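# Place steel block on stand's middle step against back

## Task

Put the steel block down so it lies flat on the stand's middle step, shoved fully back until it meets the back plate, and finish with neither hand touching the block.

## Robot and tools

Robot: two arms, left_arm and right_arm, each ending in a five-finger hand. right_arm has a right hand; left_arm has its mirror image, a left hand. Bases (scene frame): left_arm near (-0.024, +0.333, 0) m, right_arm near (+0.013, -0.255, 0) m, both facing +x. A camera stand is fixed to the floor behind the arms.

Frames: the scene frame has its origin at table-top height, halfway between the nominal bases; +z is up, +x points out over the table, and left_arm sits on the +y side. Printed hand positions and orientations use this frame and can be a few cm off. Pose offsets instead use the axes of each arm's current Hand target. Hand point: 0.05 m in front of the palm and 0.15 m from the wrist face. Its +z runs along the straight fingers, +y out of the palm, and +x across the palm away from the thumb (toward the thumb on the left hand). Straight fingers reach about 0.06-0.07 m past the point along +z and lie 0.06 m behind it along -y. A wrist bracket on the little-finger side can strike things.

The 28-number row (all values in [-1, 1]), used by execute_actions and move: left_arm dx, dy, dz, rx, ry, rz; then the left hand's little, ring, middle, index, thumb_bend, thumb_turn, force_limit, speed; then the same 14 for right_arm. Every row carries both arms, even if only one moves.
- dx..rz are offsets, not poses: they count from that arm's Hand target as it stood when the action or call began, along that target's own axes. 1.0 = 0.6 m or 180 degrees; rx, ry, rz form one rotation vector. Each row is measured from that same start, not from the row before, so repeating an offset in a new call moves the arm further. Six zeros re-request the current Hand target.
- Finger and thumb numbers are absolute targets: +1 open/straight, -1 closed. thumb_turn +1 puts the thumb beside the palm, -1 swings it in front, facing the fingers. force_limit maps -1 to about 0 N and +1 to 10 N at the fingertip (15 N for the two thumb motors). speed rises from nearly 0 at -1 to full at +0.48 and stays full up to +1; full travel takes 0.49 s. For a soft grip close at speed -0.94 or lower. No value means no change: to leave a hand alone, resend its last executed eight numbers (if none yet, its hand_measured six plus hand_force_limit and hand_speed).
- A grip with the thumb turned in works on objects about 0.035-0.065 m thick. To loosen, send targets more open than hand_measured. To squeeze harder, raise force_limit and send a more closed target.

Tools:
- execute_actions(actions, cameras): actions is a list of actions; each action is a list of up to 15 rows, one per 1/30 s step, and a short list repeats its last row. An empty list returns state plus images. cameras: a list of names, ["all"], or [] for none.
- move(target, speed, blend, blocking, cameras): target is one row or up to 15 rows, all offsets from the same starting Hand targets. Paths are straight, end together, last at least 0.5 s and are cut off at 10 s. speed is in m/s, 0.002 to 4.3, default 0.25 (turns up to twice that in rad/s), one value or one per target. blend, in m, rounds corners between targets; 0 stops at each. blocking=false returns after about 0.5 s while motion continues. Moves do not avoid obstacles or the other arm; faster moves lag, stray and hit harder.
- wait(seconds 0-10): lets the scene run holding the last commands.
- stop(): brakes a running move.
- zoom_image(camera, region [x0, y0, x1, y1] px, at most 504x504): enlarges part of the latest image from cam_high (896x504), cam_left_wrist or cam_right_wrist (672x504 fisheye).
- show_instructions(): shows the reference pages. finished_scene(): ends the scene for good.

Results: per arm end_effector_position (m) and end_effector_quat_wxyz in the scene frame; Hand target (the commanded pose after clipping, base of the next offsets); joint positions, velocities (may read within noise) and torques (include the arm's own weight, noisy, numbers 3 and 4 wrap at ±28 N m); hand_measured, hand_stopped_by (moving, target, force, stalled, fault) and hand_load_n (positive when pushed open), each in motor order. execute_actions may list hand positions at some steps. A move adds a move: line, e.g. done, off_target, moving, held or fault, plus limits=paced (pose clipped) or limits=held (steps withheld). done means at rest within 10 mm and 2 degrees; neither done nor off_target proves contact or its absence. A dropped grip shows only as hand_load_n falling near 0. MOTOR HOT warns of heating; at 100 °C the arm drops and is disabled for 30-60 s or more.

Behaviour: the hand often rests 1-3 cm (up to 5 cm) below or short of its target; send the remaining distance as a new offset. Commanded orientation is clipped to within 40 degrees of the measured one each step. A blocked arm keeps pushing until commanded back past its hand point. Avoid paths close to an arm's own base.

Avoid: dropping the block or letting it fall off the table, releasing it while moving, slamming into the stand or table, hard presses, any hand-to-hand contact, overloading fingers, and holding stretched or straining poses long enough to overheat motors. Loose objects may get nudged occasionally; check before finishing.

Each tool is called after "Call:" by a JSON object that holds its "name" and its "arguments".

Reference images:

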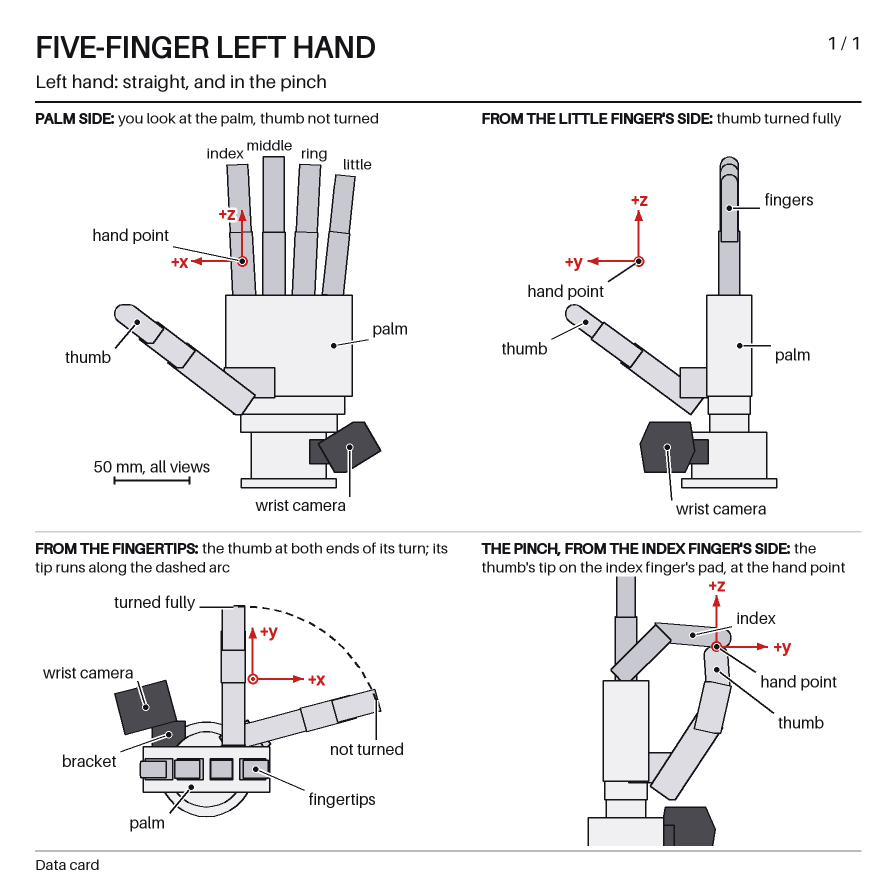

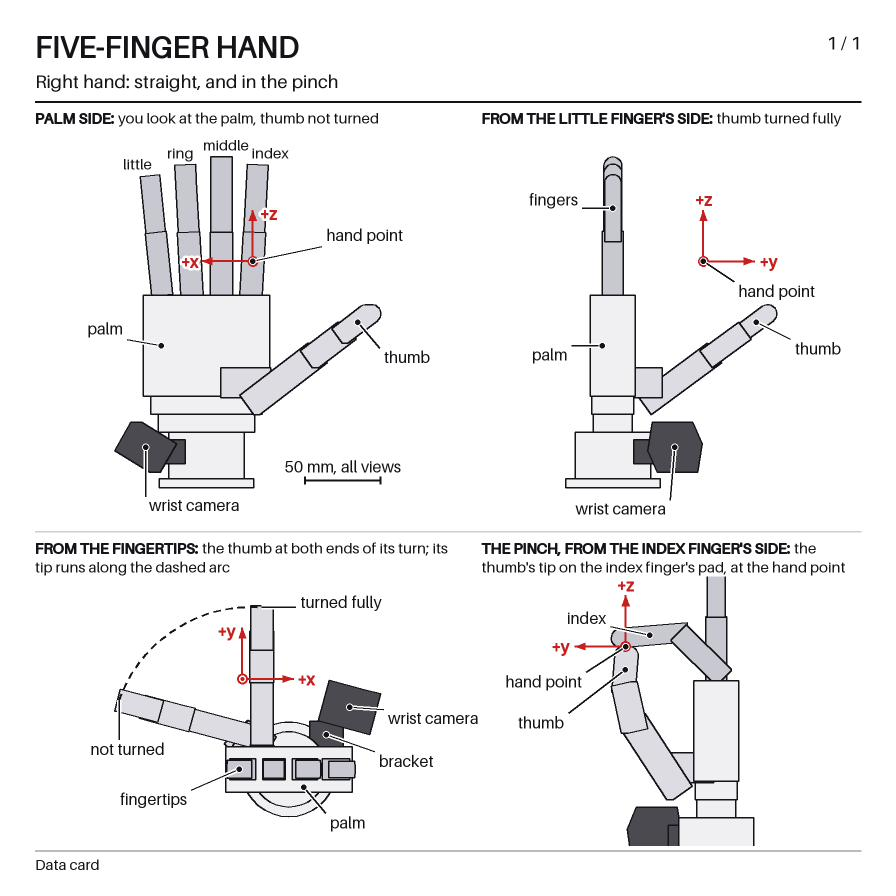

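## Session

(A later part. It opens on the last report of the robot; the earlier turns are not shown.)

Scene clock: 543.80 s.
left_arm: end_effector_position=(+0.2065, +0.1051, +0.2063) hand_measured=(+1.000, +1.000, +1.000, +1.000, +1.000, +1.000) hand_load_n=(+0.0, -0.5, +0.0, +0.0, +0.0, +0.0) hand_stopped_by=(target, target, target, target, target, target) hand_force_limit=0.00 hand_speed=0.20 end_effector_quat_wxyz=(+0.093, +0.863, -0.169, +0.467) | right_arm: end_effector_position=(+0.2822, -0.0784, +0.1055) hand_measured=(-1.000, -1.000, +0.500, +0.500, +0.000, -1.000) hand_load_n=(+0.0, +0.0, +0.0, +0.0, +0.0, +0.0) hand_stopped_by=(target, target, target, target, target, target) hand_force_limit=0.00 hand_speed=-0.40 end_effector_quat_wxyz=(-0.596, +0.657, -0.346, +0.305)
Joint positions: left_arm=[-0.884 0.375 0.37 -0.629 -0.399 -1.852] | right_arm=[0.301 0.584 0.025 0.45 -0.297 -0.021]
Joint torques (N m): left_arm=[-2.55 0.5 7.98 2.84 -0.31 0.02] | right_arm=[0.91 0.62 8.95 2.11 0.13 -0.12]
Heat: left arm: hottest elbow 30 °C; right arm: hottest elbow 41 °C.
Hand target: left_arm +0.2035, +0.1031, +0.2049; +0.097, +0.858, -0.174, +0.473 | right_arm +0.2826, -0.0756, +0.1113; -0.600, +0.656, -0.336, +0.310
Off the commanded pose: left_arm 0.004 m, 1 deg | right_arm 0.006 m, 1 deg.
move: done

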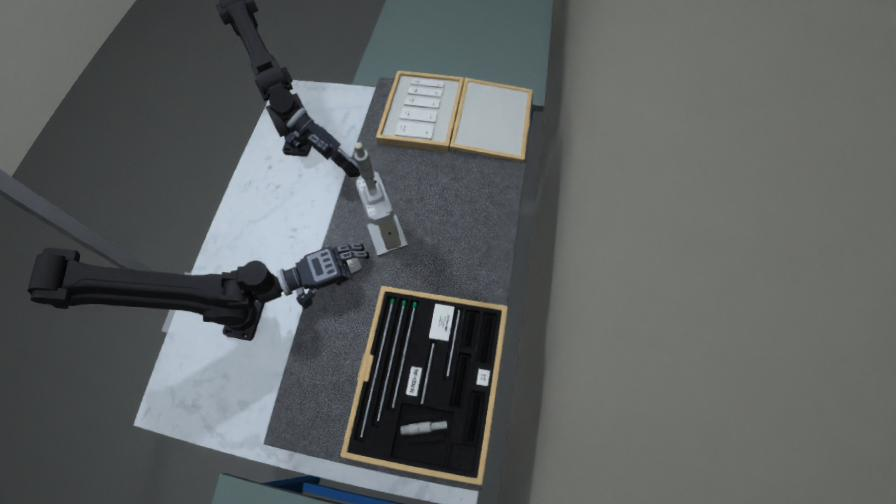

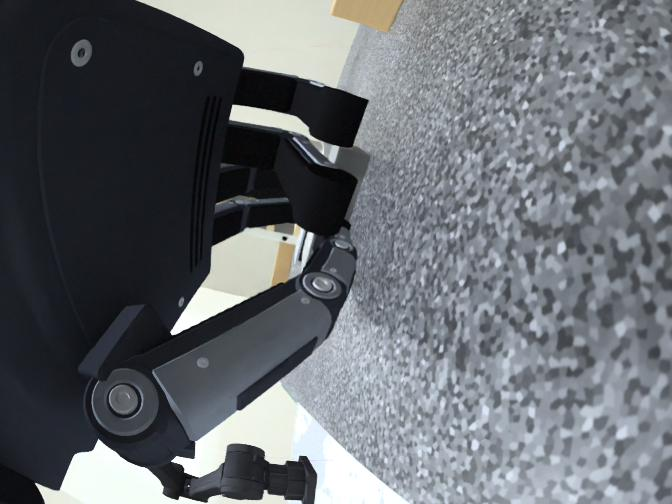

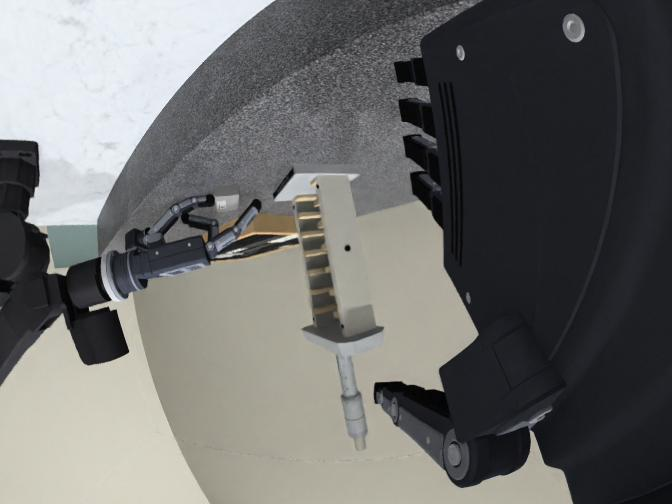

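Call:
{"name": "move", "arguments": {"target": [0,0,0,0,0,0,1,1,1,1,1,1,0,0.2,0,-0.0045,0.001,0,0,0,-1,-1,0.5,0.5,0.0,-1,0.0,-0.4], "speed": 0.03}}

Call:
{"name": "move", "arguments": {"target": [0,0,0,0,0,0,1,1,1,1,1,1,0,0.2,0,0,0,0,0,0,-1,-1,0.15,0.15,0.0,-1,0.0,-0.4], "speed": 0.03, "cameras": ["all"]}}

Call:
{"name": "zoom_image", "arguments": {"camera": "cam_high", "region": [325, 225, 385, 285]}}

Call:
{"name": "zoom_image", "arguments": {"camera": "cam_right_wrist", "region": [190, 170, 270, 230]}}

Scene clock: 545.97 s.
left_arm: end_effector_position=(+0.2065, +0.1051, +0.2063) hand_measured=(+1.000, +1.000, +1.000, +1.000, +1.000, +1.000) hand_load_n=(+0.0, +0.0, +0.0, +0.0, -0.5, +0.0) hand_stopped_by=(target, target, target, target, target, target) hand_force_limit=0.00 hand_speed=0.20 end_effector_quat_wxyz=(+0.093, +0.863, -0.169, +0.467) | right_arm: end_effector_position=(+0.2819, -0.0781, +0.1064) hand_measured=(-1.000, -1.000, +0.500, +0.500, +0.000, -1.000) hand_load_n=(+0.0, +0.0, +0.0, +0.0, +0.0, +0.0) hand_stopped_by=(target, target, target, target, target, target) hand_force_limit=0.00 hand_speed=-0.40 end_effector_quat_wxyz=(-0.597, +0.657, -0.345, +0.306)
Joint positions: left_arm=[-0.884 0.375 0.37 -0.629 -0.399 -1.852] | right_arm=[0.302 0.579 0.025 0.448 -0.296 -0.021]
Joint torques (N m): left_arm=[-2.2 1.38 8.25 2.99 -0.29 -0.01] | right_arm=[0.62 0.44 9.48 1.62 0.16 -0.12]
Heat: left arm: hottest elbow 30 °C; right arm: hottest elbow 41 °C.
Hand target: left_arm +0.2035, +0.1031, +0.2049; +0.097, +0.858, -0.174, +0.473 | right_arm +0.2833, -0.0752, +0.1139; -0.600, +0.656, -0.336, +0.310
Off the commanded pose: left_arm 0.004 m, 1 deg | right_arm 0.008 m, 1 deg.
move: done

Scene clock: 546.50 s.
left_arm: end_effector_position=(+0.2065, +0.1051, +0.2063) hand_measured=(+1.000, +1.000, +1.000, +1.000, +1.000, +1.000) hand_load_n=(+0.0, +0.0, +0.0, +0.0, +0.0, +0.0) hand_stopped_by=(target, target, target, target, target, target) hand_force_limit=0.00 hand_speed=0.20 end_effector_quat_wxyz=(+0.093, +0.863, -0.169, +0.467) | right_arm: end_effector_position=(+0.2820, -0.0780, +0.1082) hand_measured=(-1.000, -1.000, +0.188, +0.180, +0.004, -1.000) hand_load_n=(+0.0, +0.0, +12.5, +14.0, +11.5, -0.5) hand_stopped_by=(target, target, force, force, target, target) hand_force_limit=0.00 hand_speed=-0.40 end_effector_quat_wxyz=(-0.598, +0.655, -0.344, +0.307)
Joint positions: left_arm=[-0.884 0.375 0.37 -0.629 -0.399 -1.852] | right_arm=[0.303 0.572 0.025 0.447 -0.295 -0.021]
Joint torques (N m): left_arm=[-3.08 0.44 8.14 2.96 -0.28 0.03] | right_arm=[0.56 0.91 9.52 1.52 0.13 -0.12]
Heat: left arm: hottest elbow 30 °C; right arm: hottest elbow 41 °C.
Hand target: left_arm +0.2035, +0.1031, +0.2049; +0.097, +0.858, -0.174, +0.473 | right_arm +0.2833, -0.0752, +0.1140; -0.600, +0.656, -0.336, +0.310
Off the commanded pose: left_arm 0.004 m, 1 deg | right_arm 0.006 m, 1 deg.
move: done

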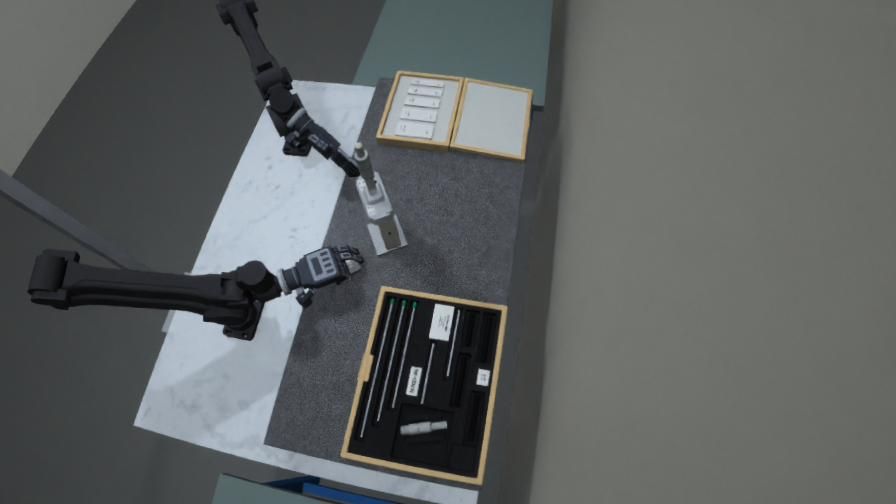

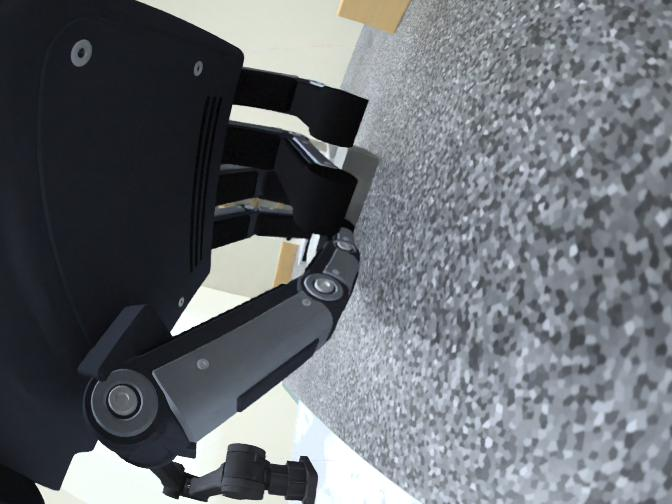

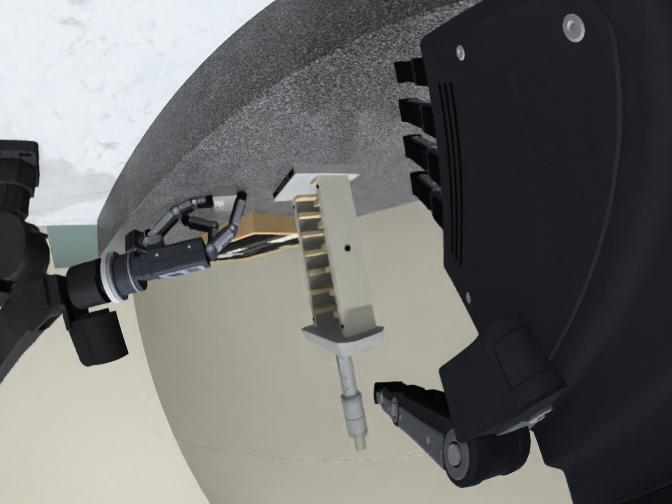

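Scaled by 8.400 from the camera's 896x504 image, which has a finer 1280x720 frame.

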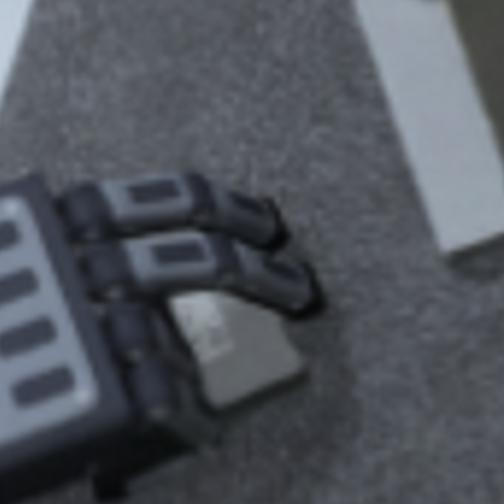

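Scaled by 6.300 from the camera's 672x504 image, which has a finer 960x720 frame.

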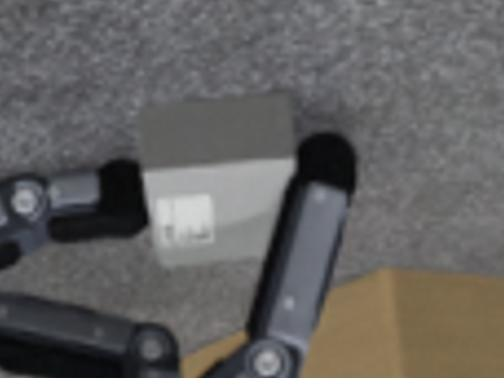

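Call:
{"name": "move", "arguments": {"target": [[0,0,0,0,0,0,1,1,1,1,1,1,0,0.2,0,-0.03,0,0,0,0,-1,-1,0.15,0.15,0.0,-1,0.0,-0.4],[0,0,0,0,0,0,1,1,1,1,1,1,0,0.2,0,-0.18,0,0,0.0333,0,-1,-1,0.15,0.15,0.0,-1,0.0,-0.4]], "speed": [0.05,0.1], "blend": 0.005, "cameras": ["all"]}}

Call:
{"name": "zoom_image", "arguments": {"camera": "cam_high", "region": [325, 195, 405, 275]}}

Scene clock: 552.00 s.
left_arm: end_effector_position=(+0.2065, +0.1051, +0.2063) hand_measured=(+1.000, +1.000, +1.000, +1.000, +1.000, +1.000) hand_load_n=(+0.0, +0.0, +0.0, +0.0, -0.5, +0.0) hand_stopped_by=(target, target, target, target, target, target) hand_force_limit=0.00 hand_speed=0.20 end_effector_quat_wxyz=(+0.093, +0.863, -0.169, +0.467) | right_arm: end_effector_position=(+0.2812, -0.0784, +0.1655) hand_measured=(-1.000, -1.000, +0.188, +0.180, +0.004, -1.000) hand_load_n=(+0.0, +0.5, +11.5, +13.5, +13.5, +0.0) hand_stopped_by=(target, target, force, force, target, target) hand_force_limit=0.00 hand_speed=-0.40 end_effector_quat_wxyz=(-0.550, +0.665, -0.385, +0.327)
Joint positions: left_arm=[-0.884 0.375 0.37 -0.629 -0.399 -1.852] | right_arm=[0.452 0.345 0.217 -0.055 -0.042 -0.021]
Joint torques (N m): left_arm=[-2.37 0.85 8.13 2.84 -0.28 0.03] | right_arm=[0.56 0.79 15.98 2.09 0.17 0.04]
Heat: left arm: hottest elbow 30 °C; right arm: hottest elbow 40 °C.
Hand target: left_arm +0.2035, +0.1031, +0.2049; +0.097, +0.858, -0.174, +0.473 | right_arm +0.2908, -0.0695, +0.2215; -0.582, +0.639, -0.367, +0.344
Off the commanded pose: left_arm 0.004 m, 1 deg | right_arm 0.058 m, 6 deg.
move: off_target (right_arm)

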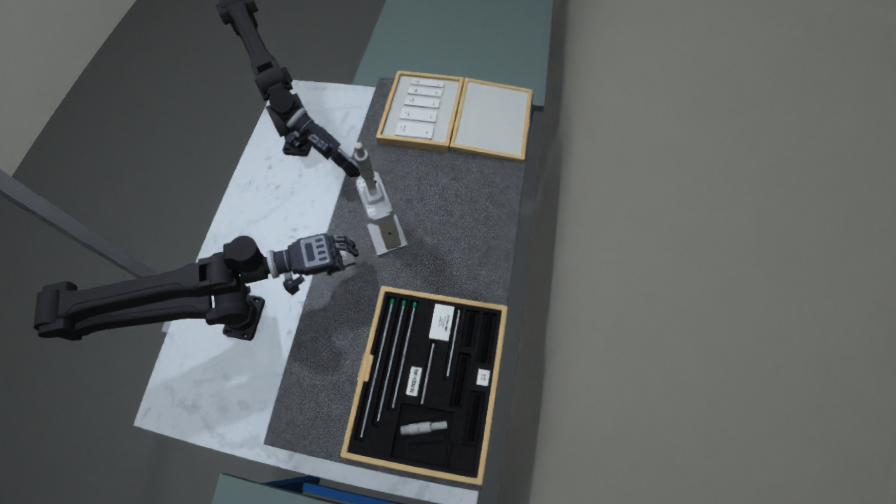

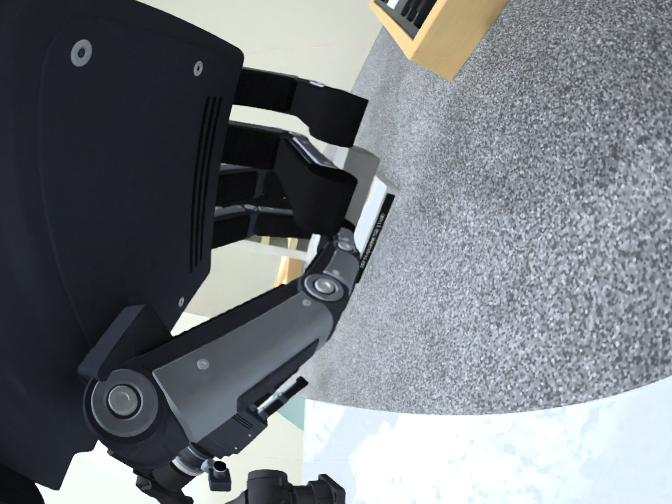

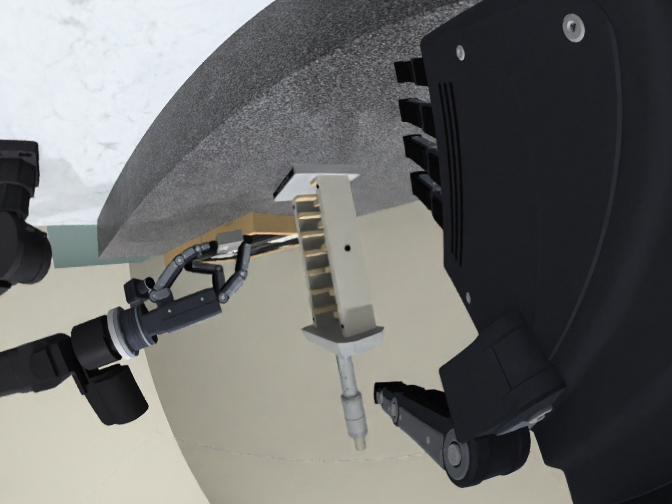

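Scaled by 6.300 from the camera's 896x504 image, which has a finer 1280x720 frame.

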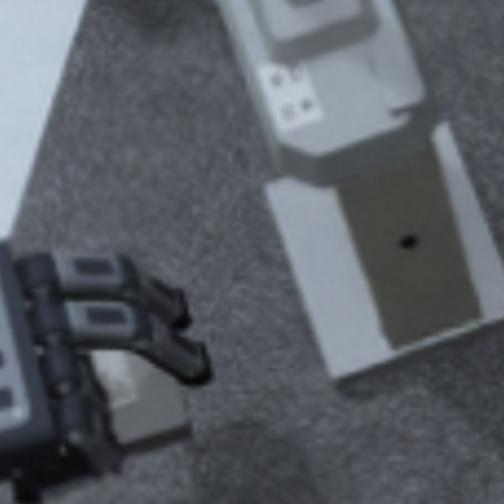

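Call:
{"name": "move", "arguments": {"target": [0,0,0,0,0,0,1,1,1,1,1,1,0,0.2,-0.0558,-0.0777,0.078,0.0305,0,0.0064,-1,-1,0.15,0.15,0.0,-1,0.0,-0.4], "speed": 0.1, "cameras": ["all"]}}

Call:
{"name": "zoom_image", "arguments": {"camera": "cam_high", "region": [340, 180, 400, 240]}}

Call:
{"name": "zoom_image", "arguments": {"camera": "cam_left_wrist", "region": [310, 110, 490, 290]}}

Call:
{"name": "zoom_image", "arguments": {"camera": "cam_right_wrist", "region": [250, 200, 370, 310]}}

Scene clock: 556.30 s.
left_arm: end_effector_position=(+0.2065, +0.1051, +0.2063) hand_measured=(+1.000, +1.000, +1.000, +1.000, +1.000, +1.000) hand_load_n=(+0.0, +0.0, +0.0, -0.5, +0.0, +0.0) hand_stopped_by=(target, target, target, target, target, target) hand_force_limit=0.00 hand_speed=0.20 end_effector_quat_wxyz=(+0.093, +0.863, -0.169, +0.467) | right_arm: end_effector_position=(+0.3023, -0.0322, +0.2038) hand_measured=(-1.000, -1.000, +0.188, +0.180, +0.004, -1.000) hand_load_n=(+0.0, +0.0, +11.5, +13.0, +13.0, +0.0) hand_stopped_by=(target, target, force, force, target, target) hand_force_limit=0.00 hand_speed=-0.40 end_effector_quat_wxyz=(-0.575, +0.644, -0.369, +0.346)
Joint positions: left_arm=[-0.884 0.375 0.37 -0.629 -0.399 -1.852] | right_arm=[0.635 0.534 0.296 0.137 0.139 -0.007]
Joint torques (N m): left_arm=[-2.37 0.56 7.9 2.78 -0.29 -0.03] | right_arm=[0.56 0.62 15.95 3.52 0.2 0.15]
Heat: left arm: hottest elbow 30 °C; right arm: hottest elbow 41 °C.
Hand target: left_arm +0.2035, +0.1031, +0.2049; +0.097, +0.858, -0.174, +0.473 | right_arm +0.3181, -0.0148, +0.2638; -0.615, +0.607, -0.357, +0.355
Off the commanded pose: left_arm 0.004 m, 1 deg | right_arm 0.064 m, 7 deg.
move: off_target (right_arm)

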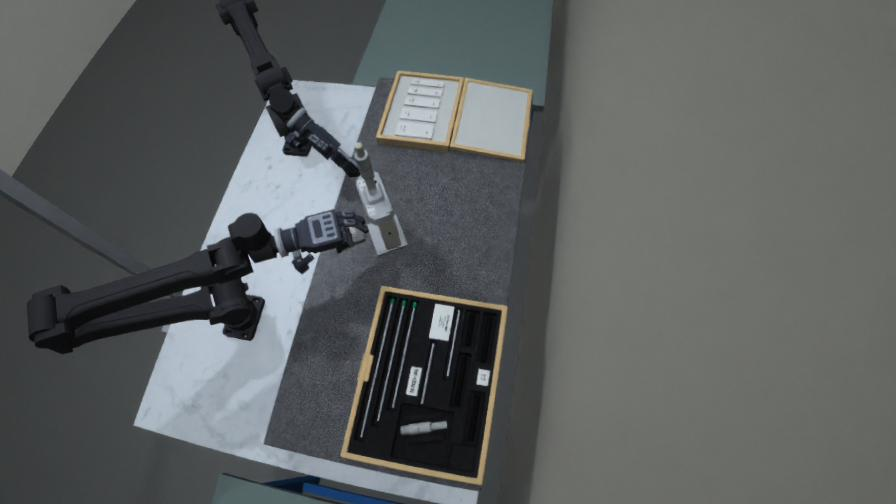

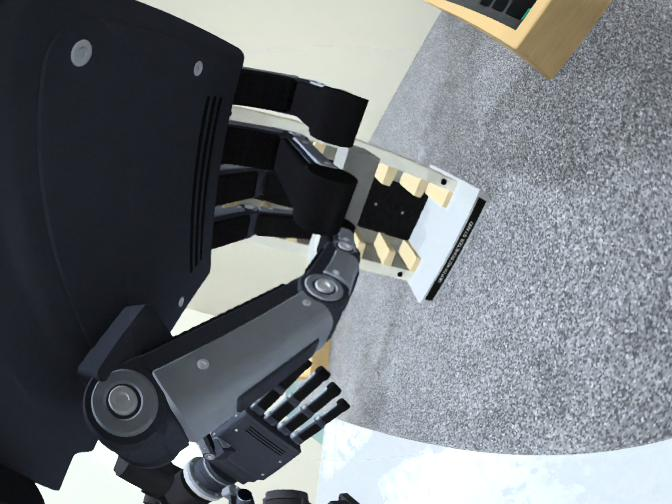

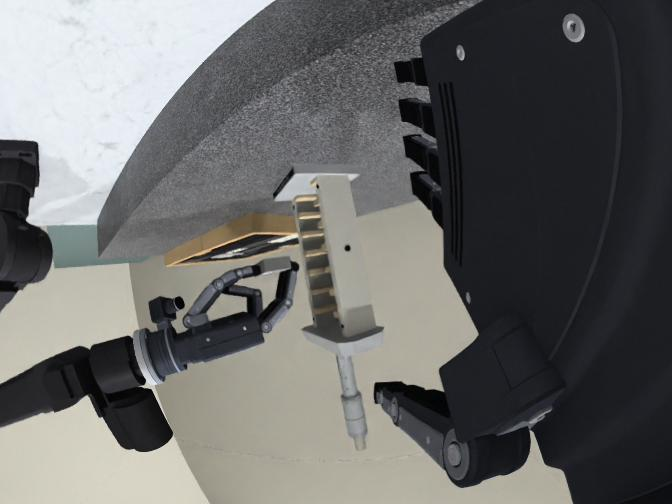

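Scaled by 8.400 from the camera's 896x504 image, which has a finer 1280x720 frame.

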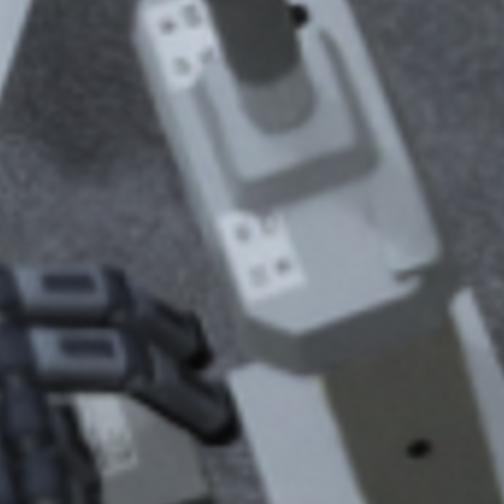

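Scaled by 2.800 from the camera's 672x504 image, which has a finer 960x720 frame.

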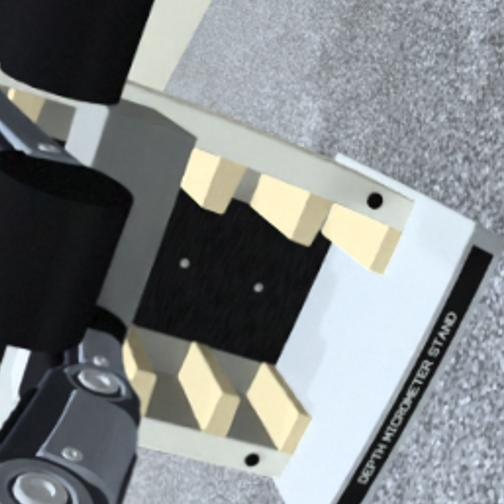

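Scaled by 4.200 from the camera's 672x504 image, which has a finer 960x720 frame.

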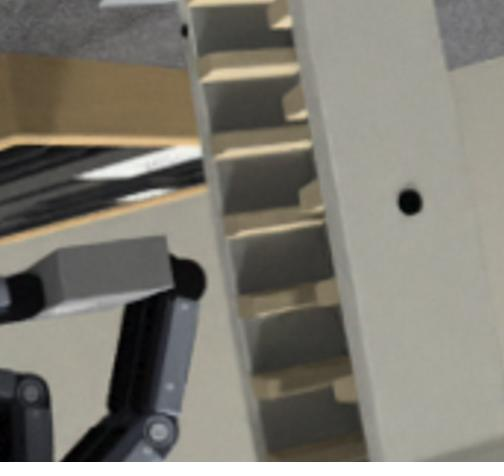

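Call:
{"name": "zoom_image", "arguments": {"camera": "cam_left_wrist", "region": [330, 130, 410, 200]}}

Call:
{"name": "zoom_image", "arguments": {"camera": "cam_high", "region": [345, 205, 405, 265]}}

Scaled by 6.300 from the camera's 672x504 image, which has a finer 960x720 frame.

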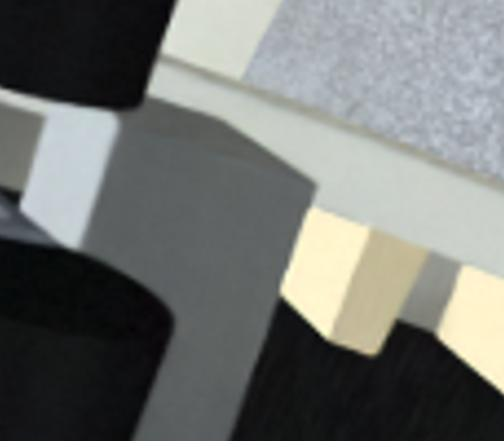

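Scaled by 8.400 from the camera's 896x504 image, which has a finer 1280x720 frame.

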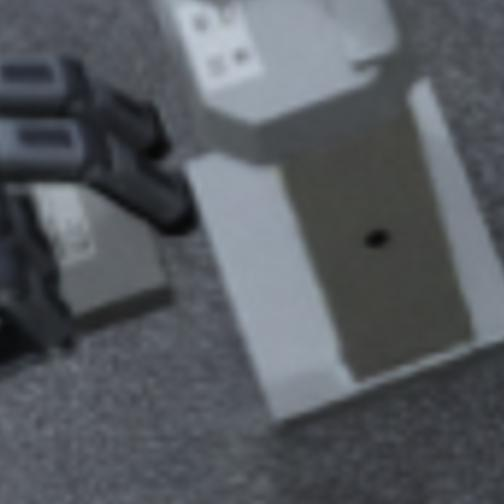

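Call:
{"name": "move", "arguments": {"target": [0,0,0,0,0,0,1,1,1,1,1,1,0,0.2,-0.0140,-0.0047,0.0354,0,0,0.0096,-1,-1,0.15,0.15,0.0,-1,0.0,-0.4], "speed": 0.06, "cameras": ["all"]}}

Call:
{"name": "zoom_image", "arguments": {"camera": "cam_high", "region": [345, 205, 405, 265]}}

Call:
{"name": "zoom_image", "arguments": {"camera": "cam_left_wrist", "region": [330, 120, 410, 200]}}

Call:
{"name": "zoom_image", "arguments": {"camera": "cam_right_wrist", "region": [260, 220, 340, 290]}}

Scene clock: 562.17 s.
left_arm: end_effector_position=(+0.2065, +0.1051, +0.2063) hand_measured=(+1.000, +1.000, +1.000, +1.000, +1.000, +1.000) hand_load_n=(+0.0, +0.0, +0.0, +0.0, -0.5, -0.5) hand_stopped_by=(target, target, target, target, target, target) hand_force_limit=0.00 hand_speed=0.20 end_effector_quat_wxyz=(+0.093, +0.863, -0.169, +0.467) | right_arm: end_effector_position=(+0.3162, -0.0163, +0.2079) hand_measured=(-1.000, -1.000, +0.188, +0.180, +0.004, -1.000) hand_load_n=(+0.0, +0.0, +11.5, +13.5, +13.5, +0.0) hand_stopped_by=(target, target, force, force, target, target) hand_force_limit=0.00 hand_speed=-0.40 end_effector_quat_wxyz=(-0.579, +0.639, -0.377, +0.339)
Joint positions: left_arm=[-0.884 0.375 0.37 -0.629 -0.399 -1.852] | right_arm=[0.65 0.638 0.33 0.207 0.155 0.019]
Joint torques (N m): left_arm=[-2.2 0.73 8.06 2.89 -0.27 0.03] | right_arm=[0.62 0.03 15.79 3.4 0.2 0.19]
Heat: left arm: hottest elbow 30 °C; right arm: hottest elbow 40 °C.
Hand target: left_arm +0.2035, +0.1031, +0.2049; +0.097, +0.858, -0.174, +0.473 | right_arm +0.3325, +0.0029, +0.2668; -0.621, +0.601, -0.366, +0.346
Off the commanded pose: left_arm 0.004 m, 1 deg | right_arm 0.064 m, 7 deg.
move: off_target (right_arm)

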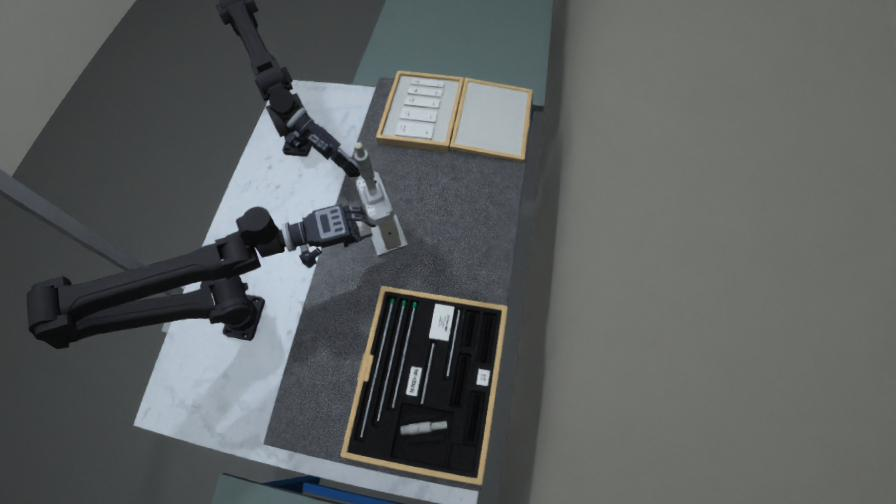

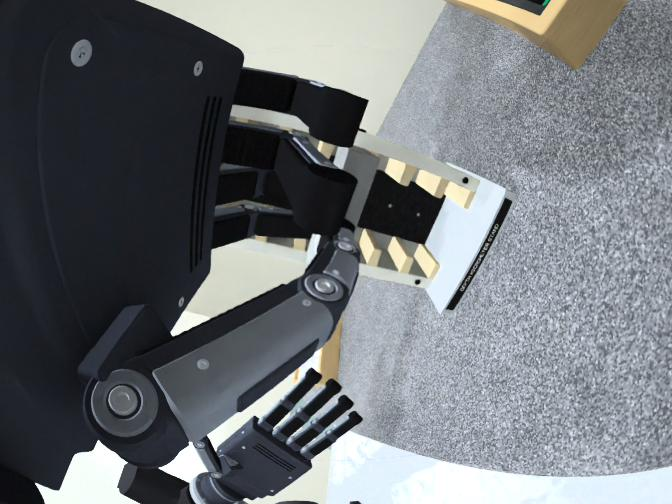

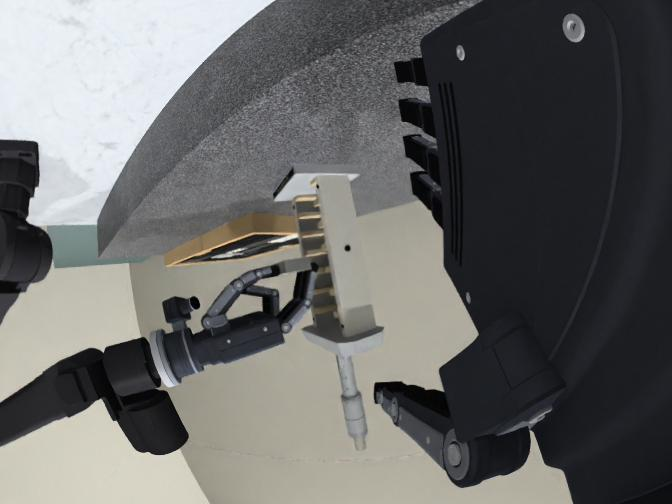

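Scaled by 8.400 from the camera's 896x504 image, which has a finer 1280x720 frame.

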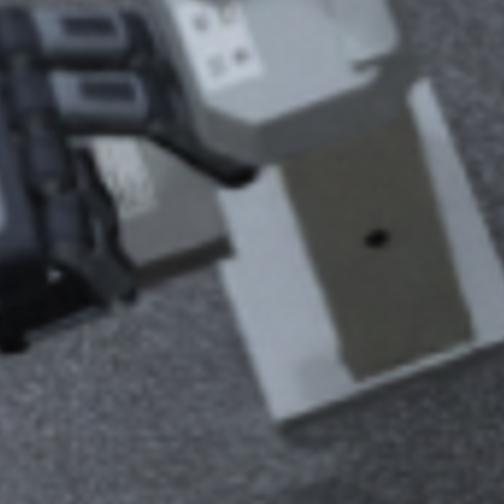

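Scaled by 6.300 from the camera's 672x504 image, which has a finer 960x720 frame.

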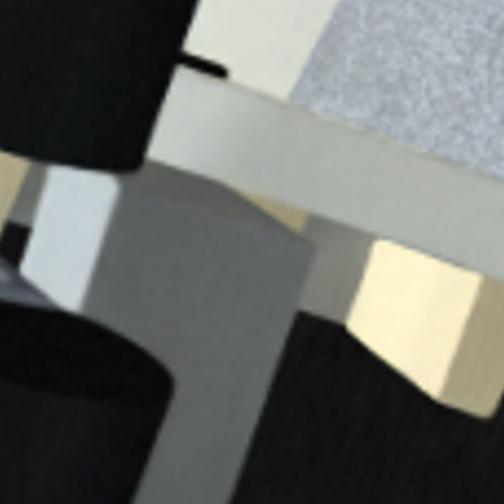

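Scaled by 6.300 from the camera's 672x504 image, which has a finer 960x720 frame.

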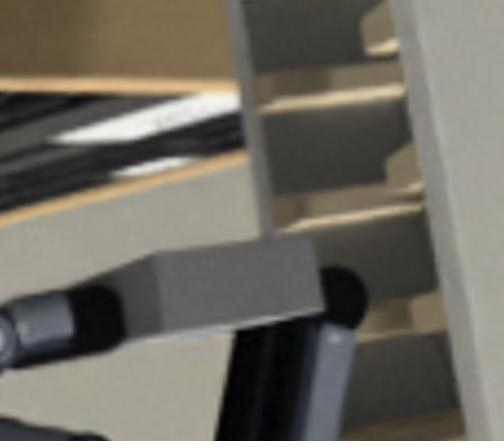

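Call:
{"name": "move", "arguments": {"target": [0,0,0,0,0,0,1,1,1,1,1,1,0,0.2,-0.0063,0.0095,0.016,0,0,0,-1,-1,0.15,0.15,0.0,-1,0.0,-0.4], "speed": 0.05, "cameras": ["all"]}}

Call:
{"name": "zoom_image", "arguments": {"camera": "cam_high", "region": [345, 205, 405, 265]}}

Call:
{"name": "zoom_image", "arguments": {"camera": "cam_left_wrist", "region": [330, 120, 410, 200]}}

Call:
{"name": "zoom_image", "arguments": {"camera": "cam_right_wrist", "region": [260, 220, 340, 290]}}

Scene clock: 566.83 s.
left_arm: end_effector_position=(+0.2065, +0.1051, +0.2063) hand_measured=(+1.000, +1.000, +1.000, +1.000, +1.000, +1.000) hand_load_n=(+0.0, +0.0, +0.0, +0.0, +0.0, +0.0) hand_stopped_by=(target, target, target, target, target, target) hand_force_limit=0.00 hand_speed=0.20 end_effector_quat_wxyz=(+0.093, +0.863, -0.169, +0.467) | right_arm: end_effector_position=(+0.3213, -0.0093, +0.2020) hand_measured=(-1.000, -1.000, +0.188, +0.180, +0.004, -1.000) hand_load_n=(+0.0, +0.0, +11.5, +13.0, +13.5, +0.0) hand_stopped_by=(target, target, force, force, target, target) hand_force_limit=0.00 hand_speed=-0.40 end_effector_quat_wxyz=(-0.578, +0.639, -0.377, +0.339)
Joint positions: left_arm=[-0.884 0.375 0.37 -0.629 -0.399 -1.852] | right_arm=[0.662 0.69 0.33 0.258 0.166 0.019]
Joint torques (N m): left_arm=[-2.37 0.73 8.02 2.93 -0.28 -0.01] | right_arm=[0.5 -0.44 15.72 3.51 0.21 0.17]
Heat: left arm: hottest elbow 30 °C; right arm: hottest elbow 40 °C.
Hand target: left_arm +0.2035, +0.1031, +0.2049; +0.097, +0.858, -0.174, +0.473 | right_arm +0.3388, +0.0111, +0.2612; -0.620, +0.601, -0.366, +0.346
Off the commanded pose: left_arm 0.004 m, 1 deg | right_arm 0.065 m, 7 deg.
move: off_target (right_arm)

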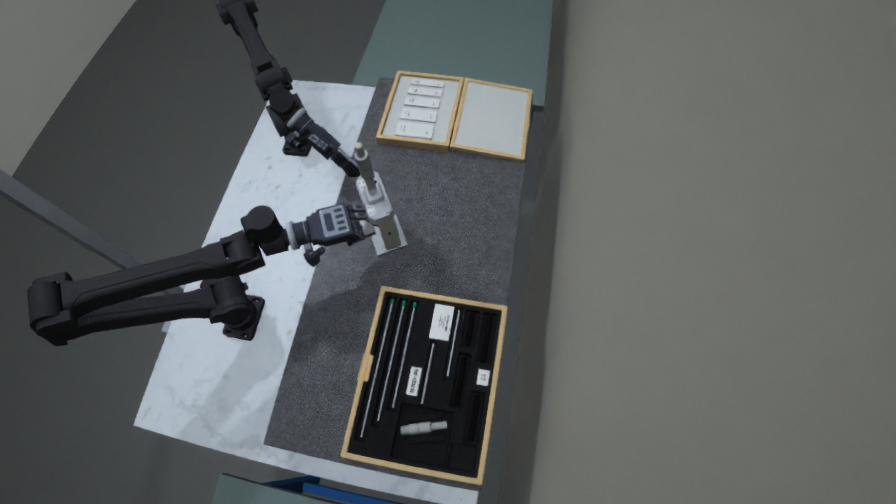

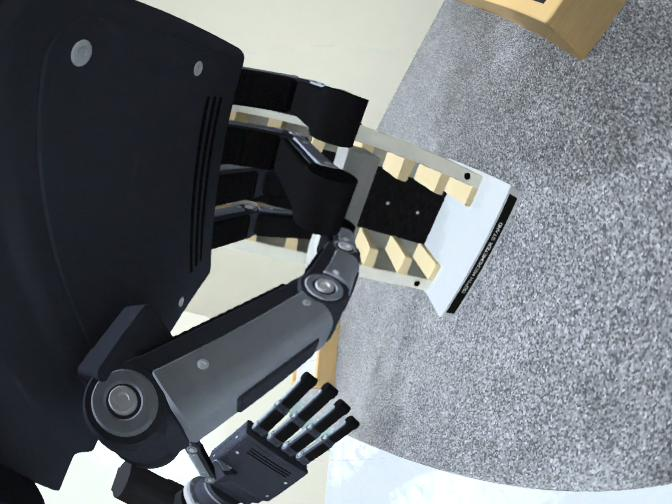

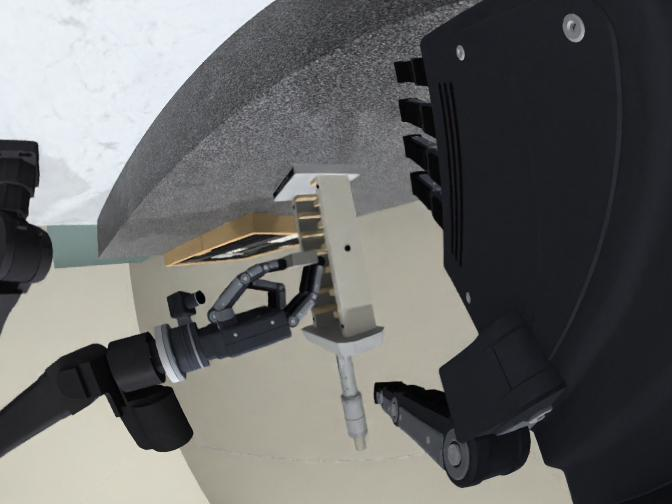

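Scaled by 8.400 from the camera's 896x504 image, which has a finer 1280x720 frame.

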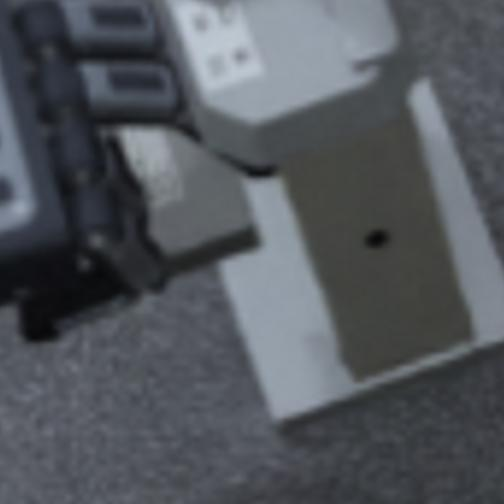

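Scaled by 6.300 from the camera's 672x504 image, which has a finer 960x720 frame.

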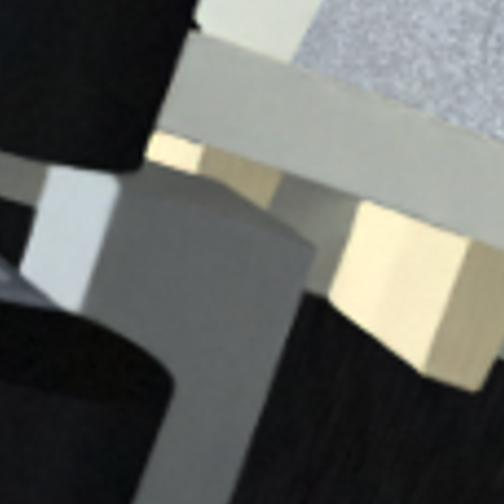

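Scaled by 6.300 from the camera's 672x504 image, which has a finer 960x720 frame.

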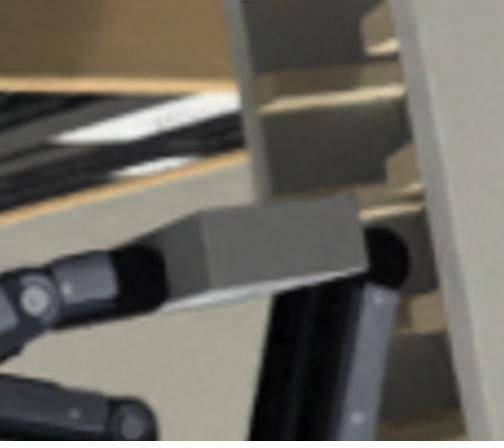

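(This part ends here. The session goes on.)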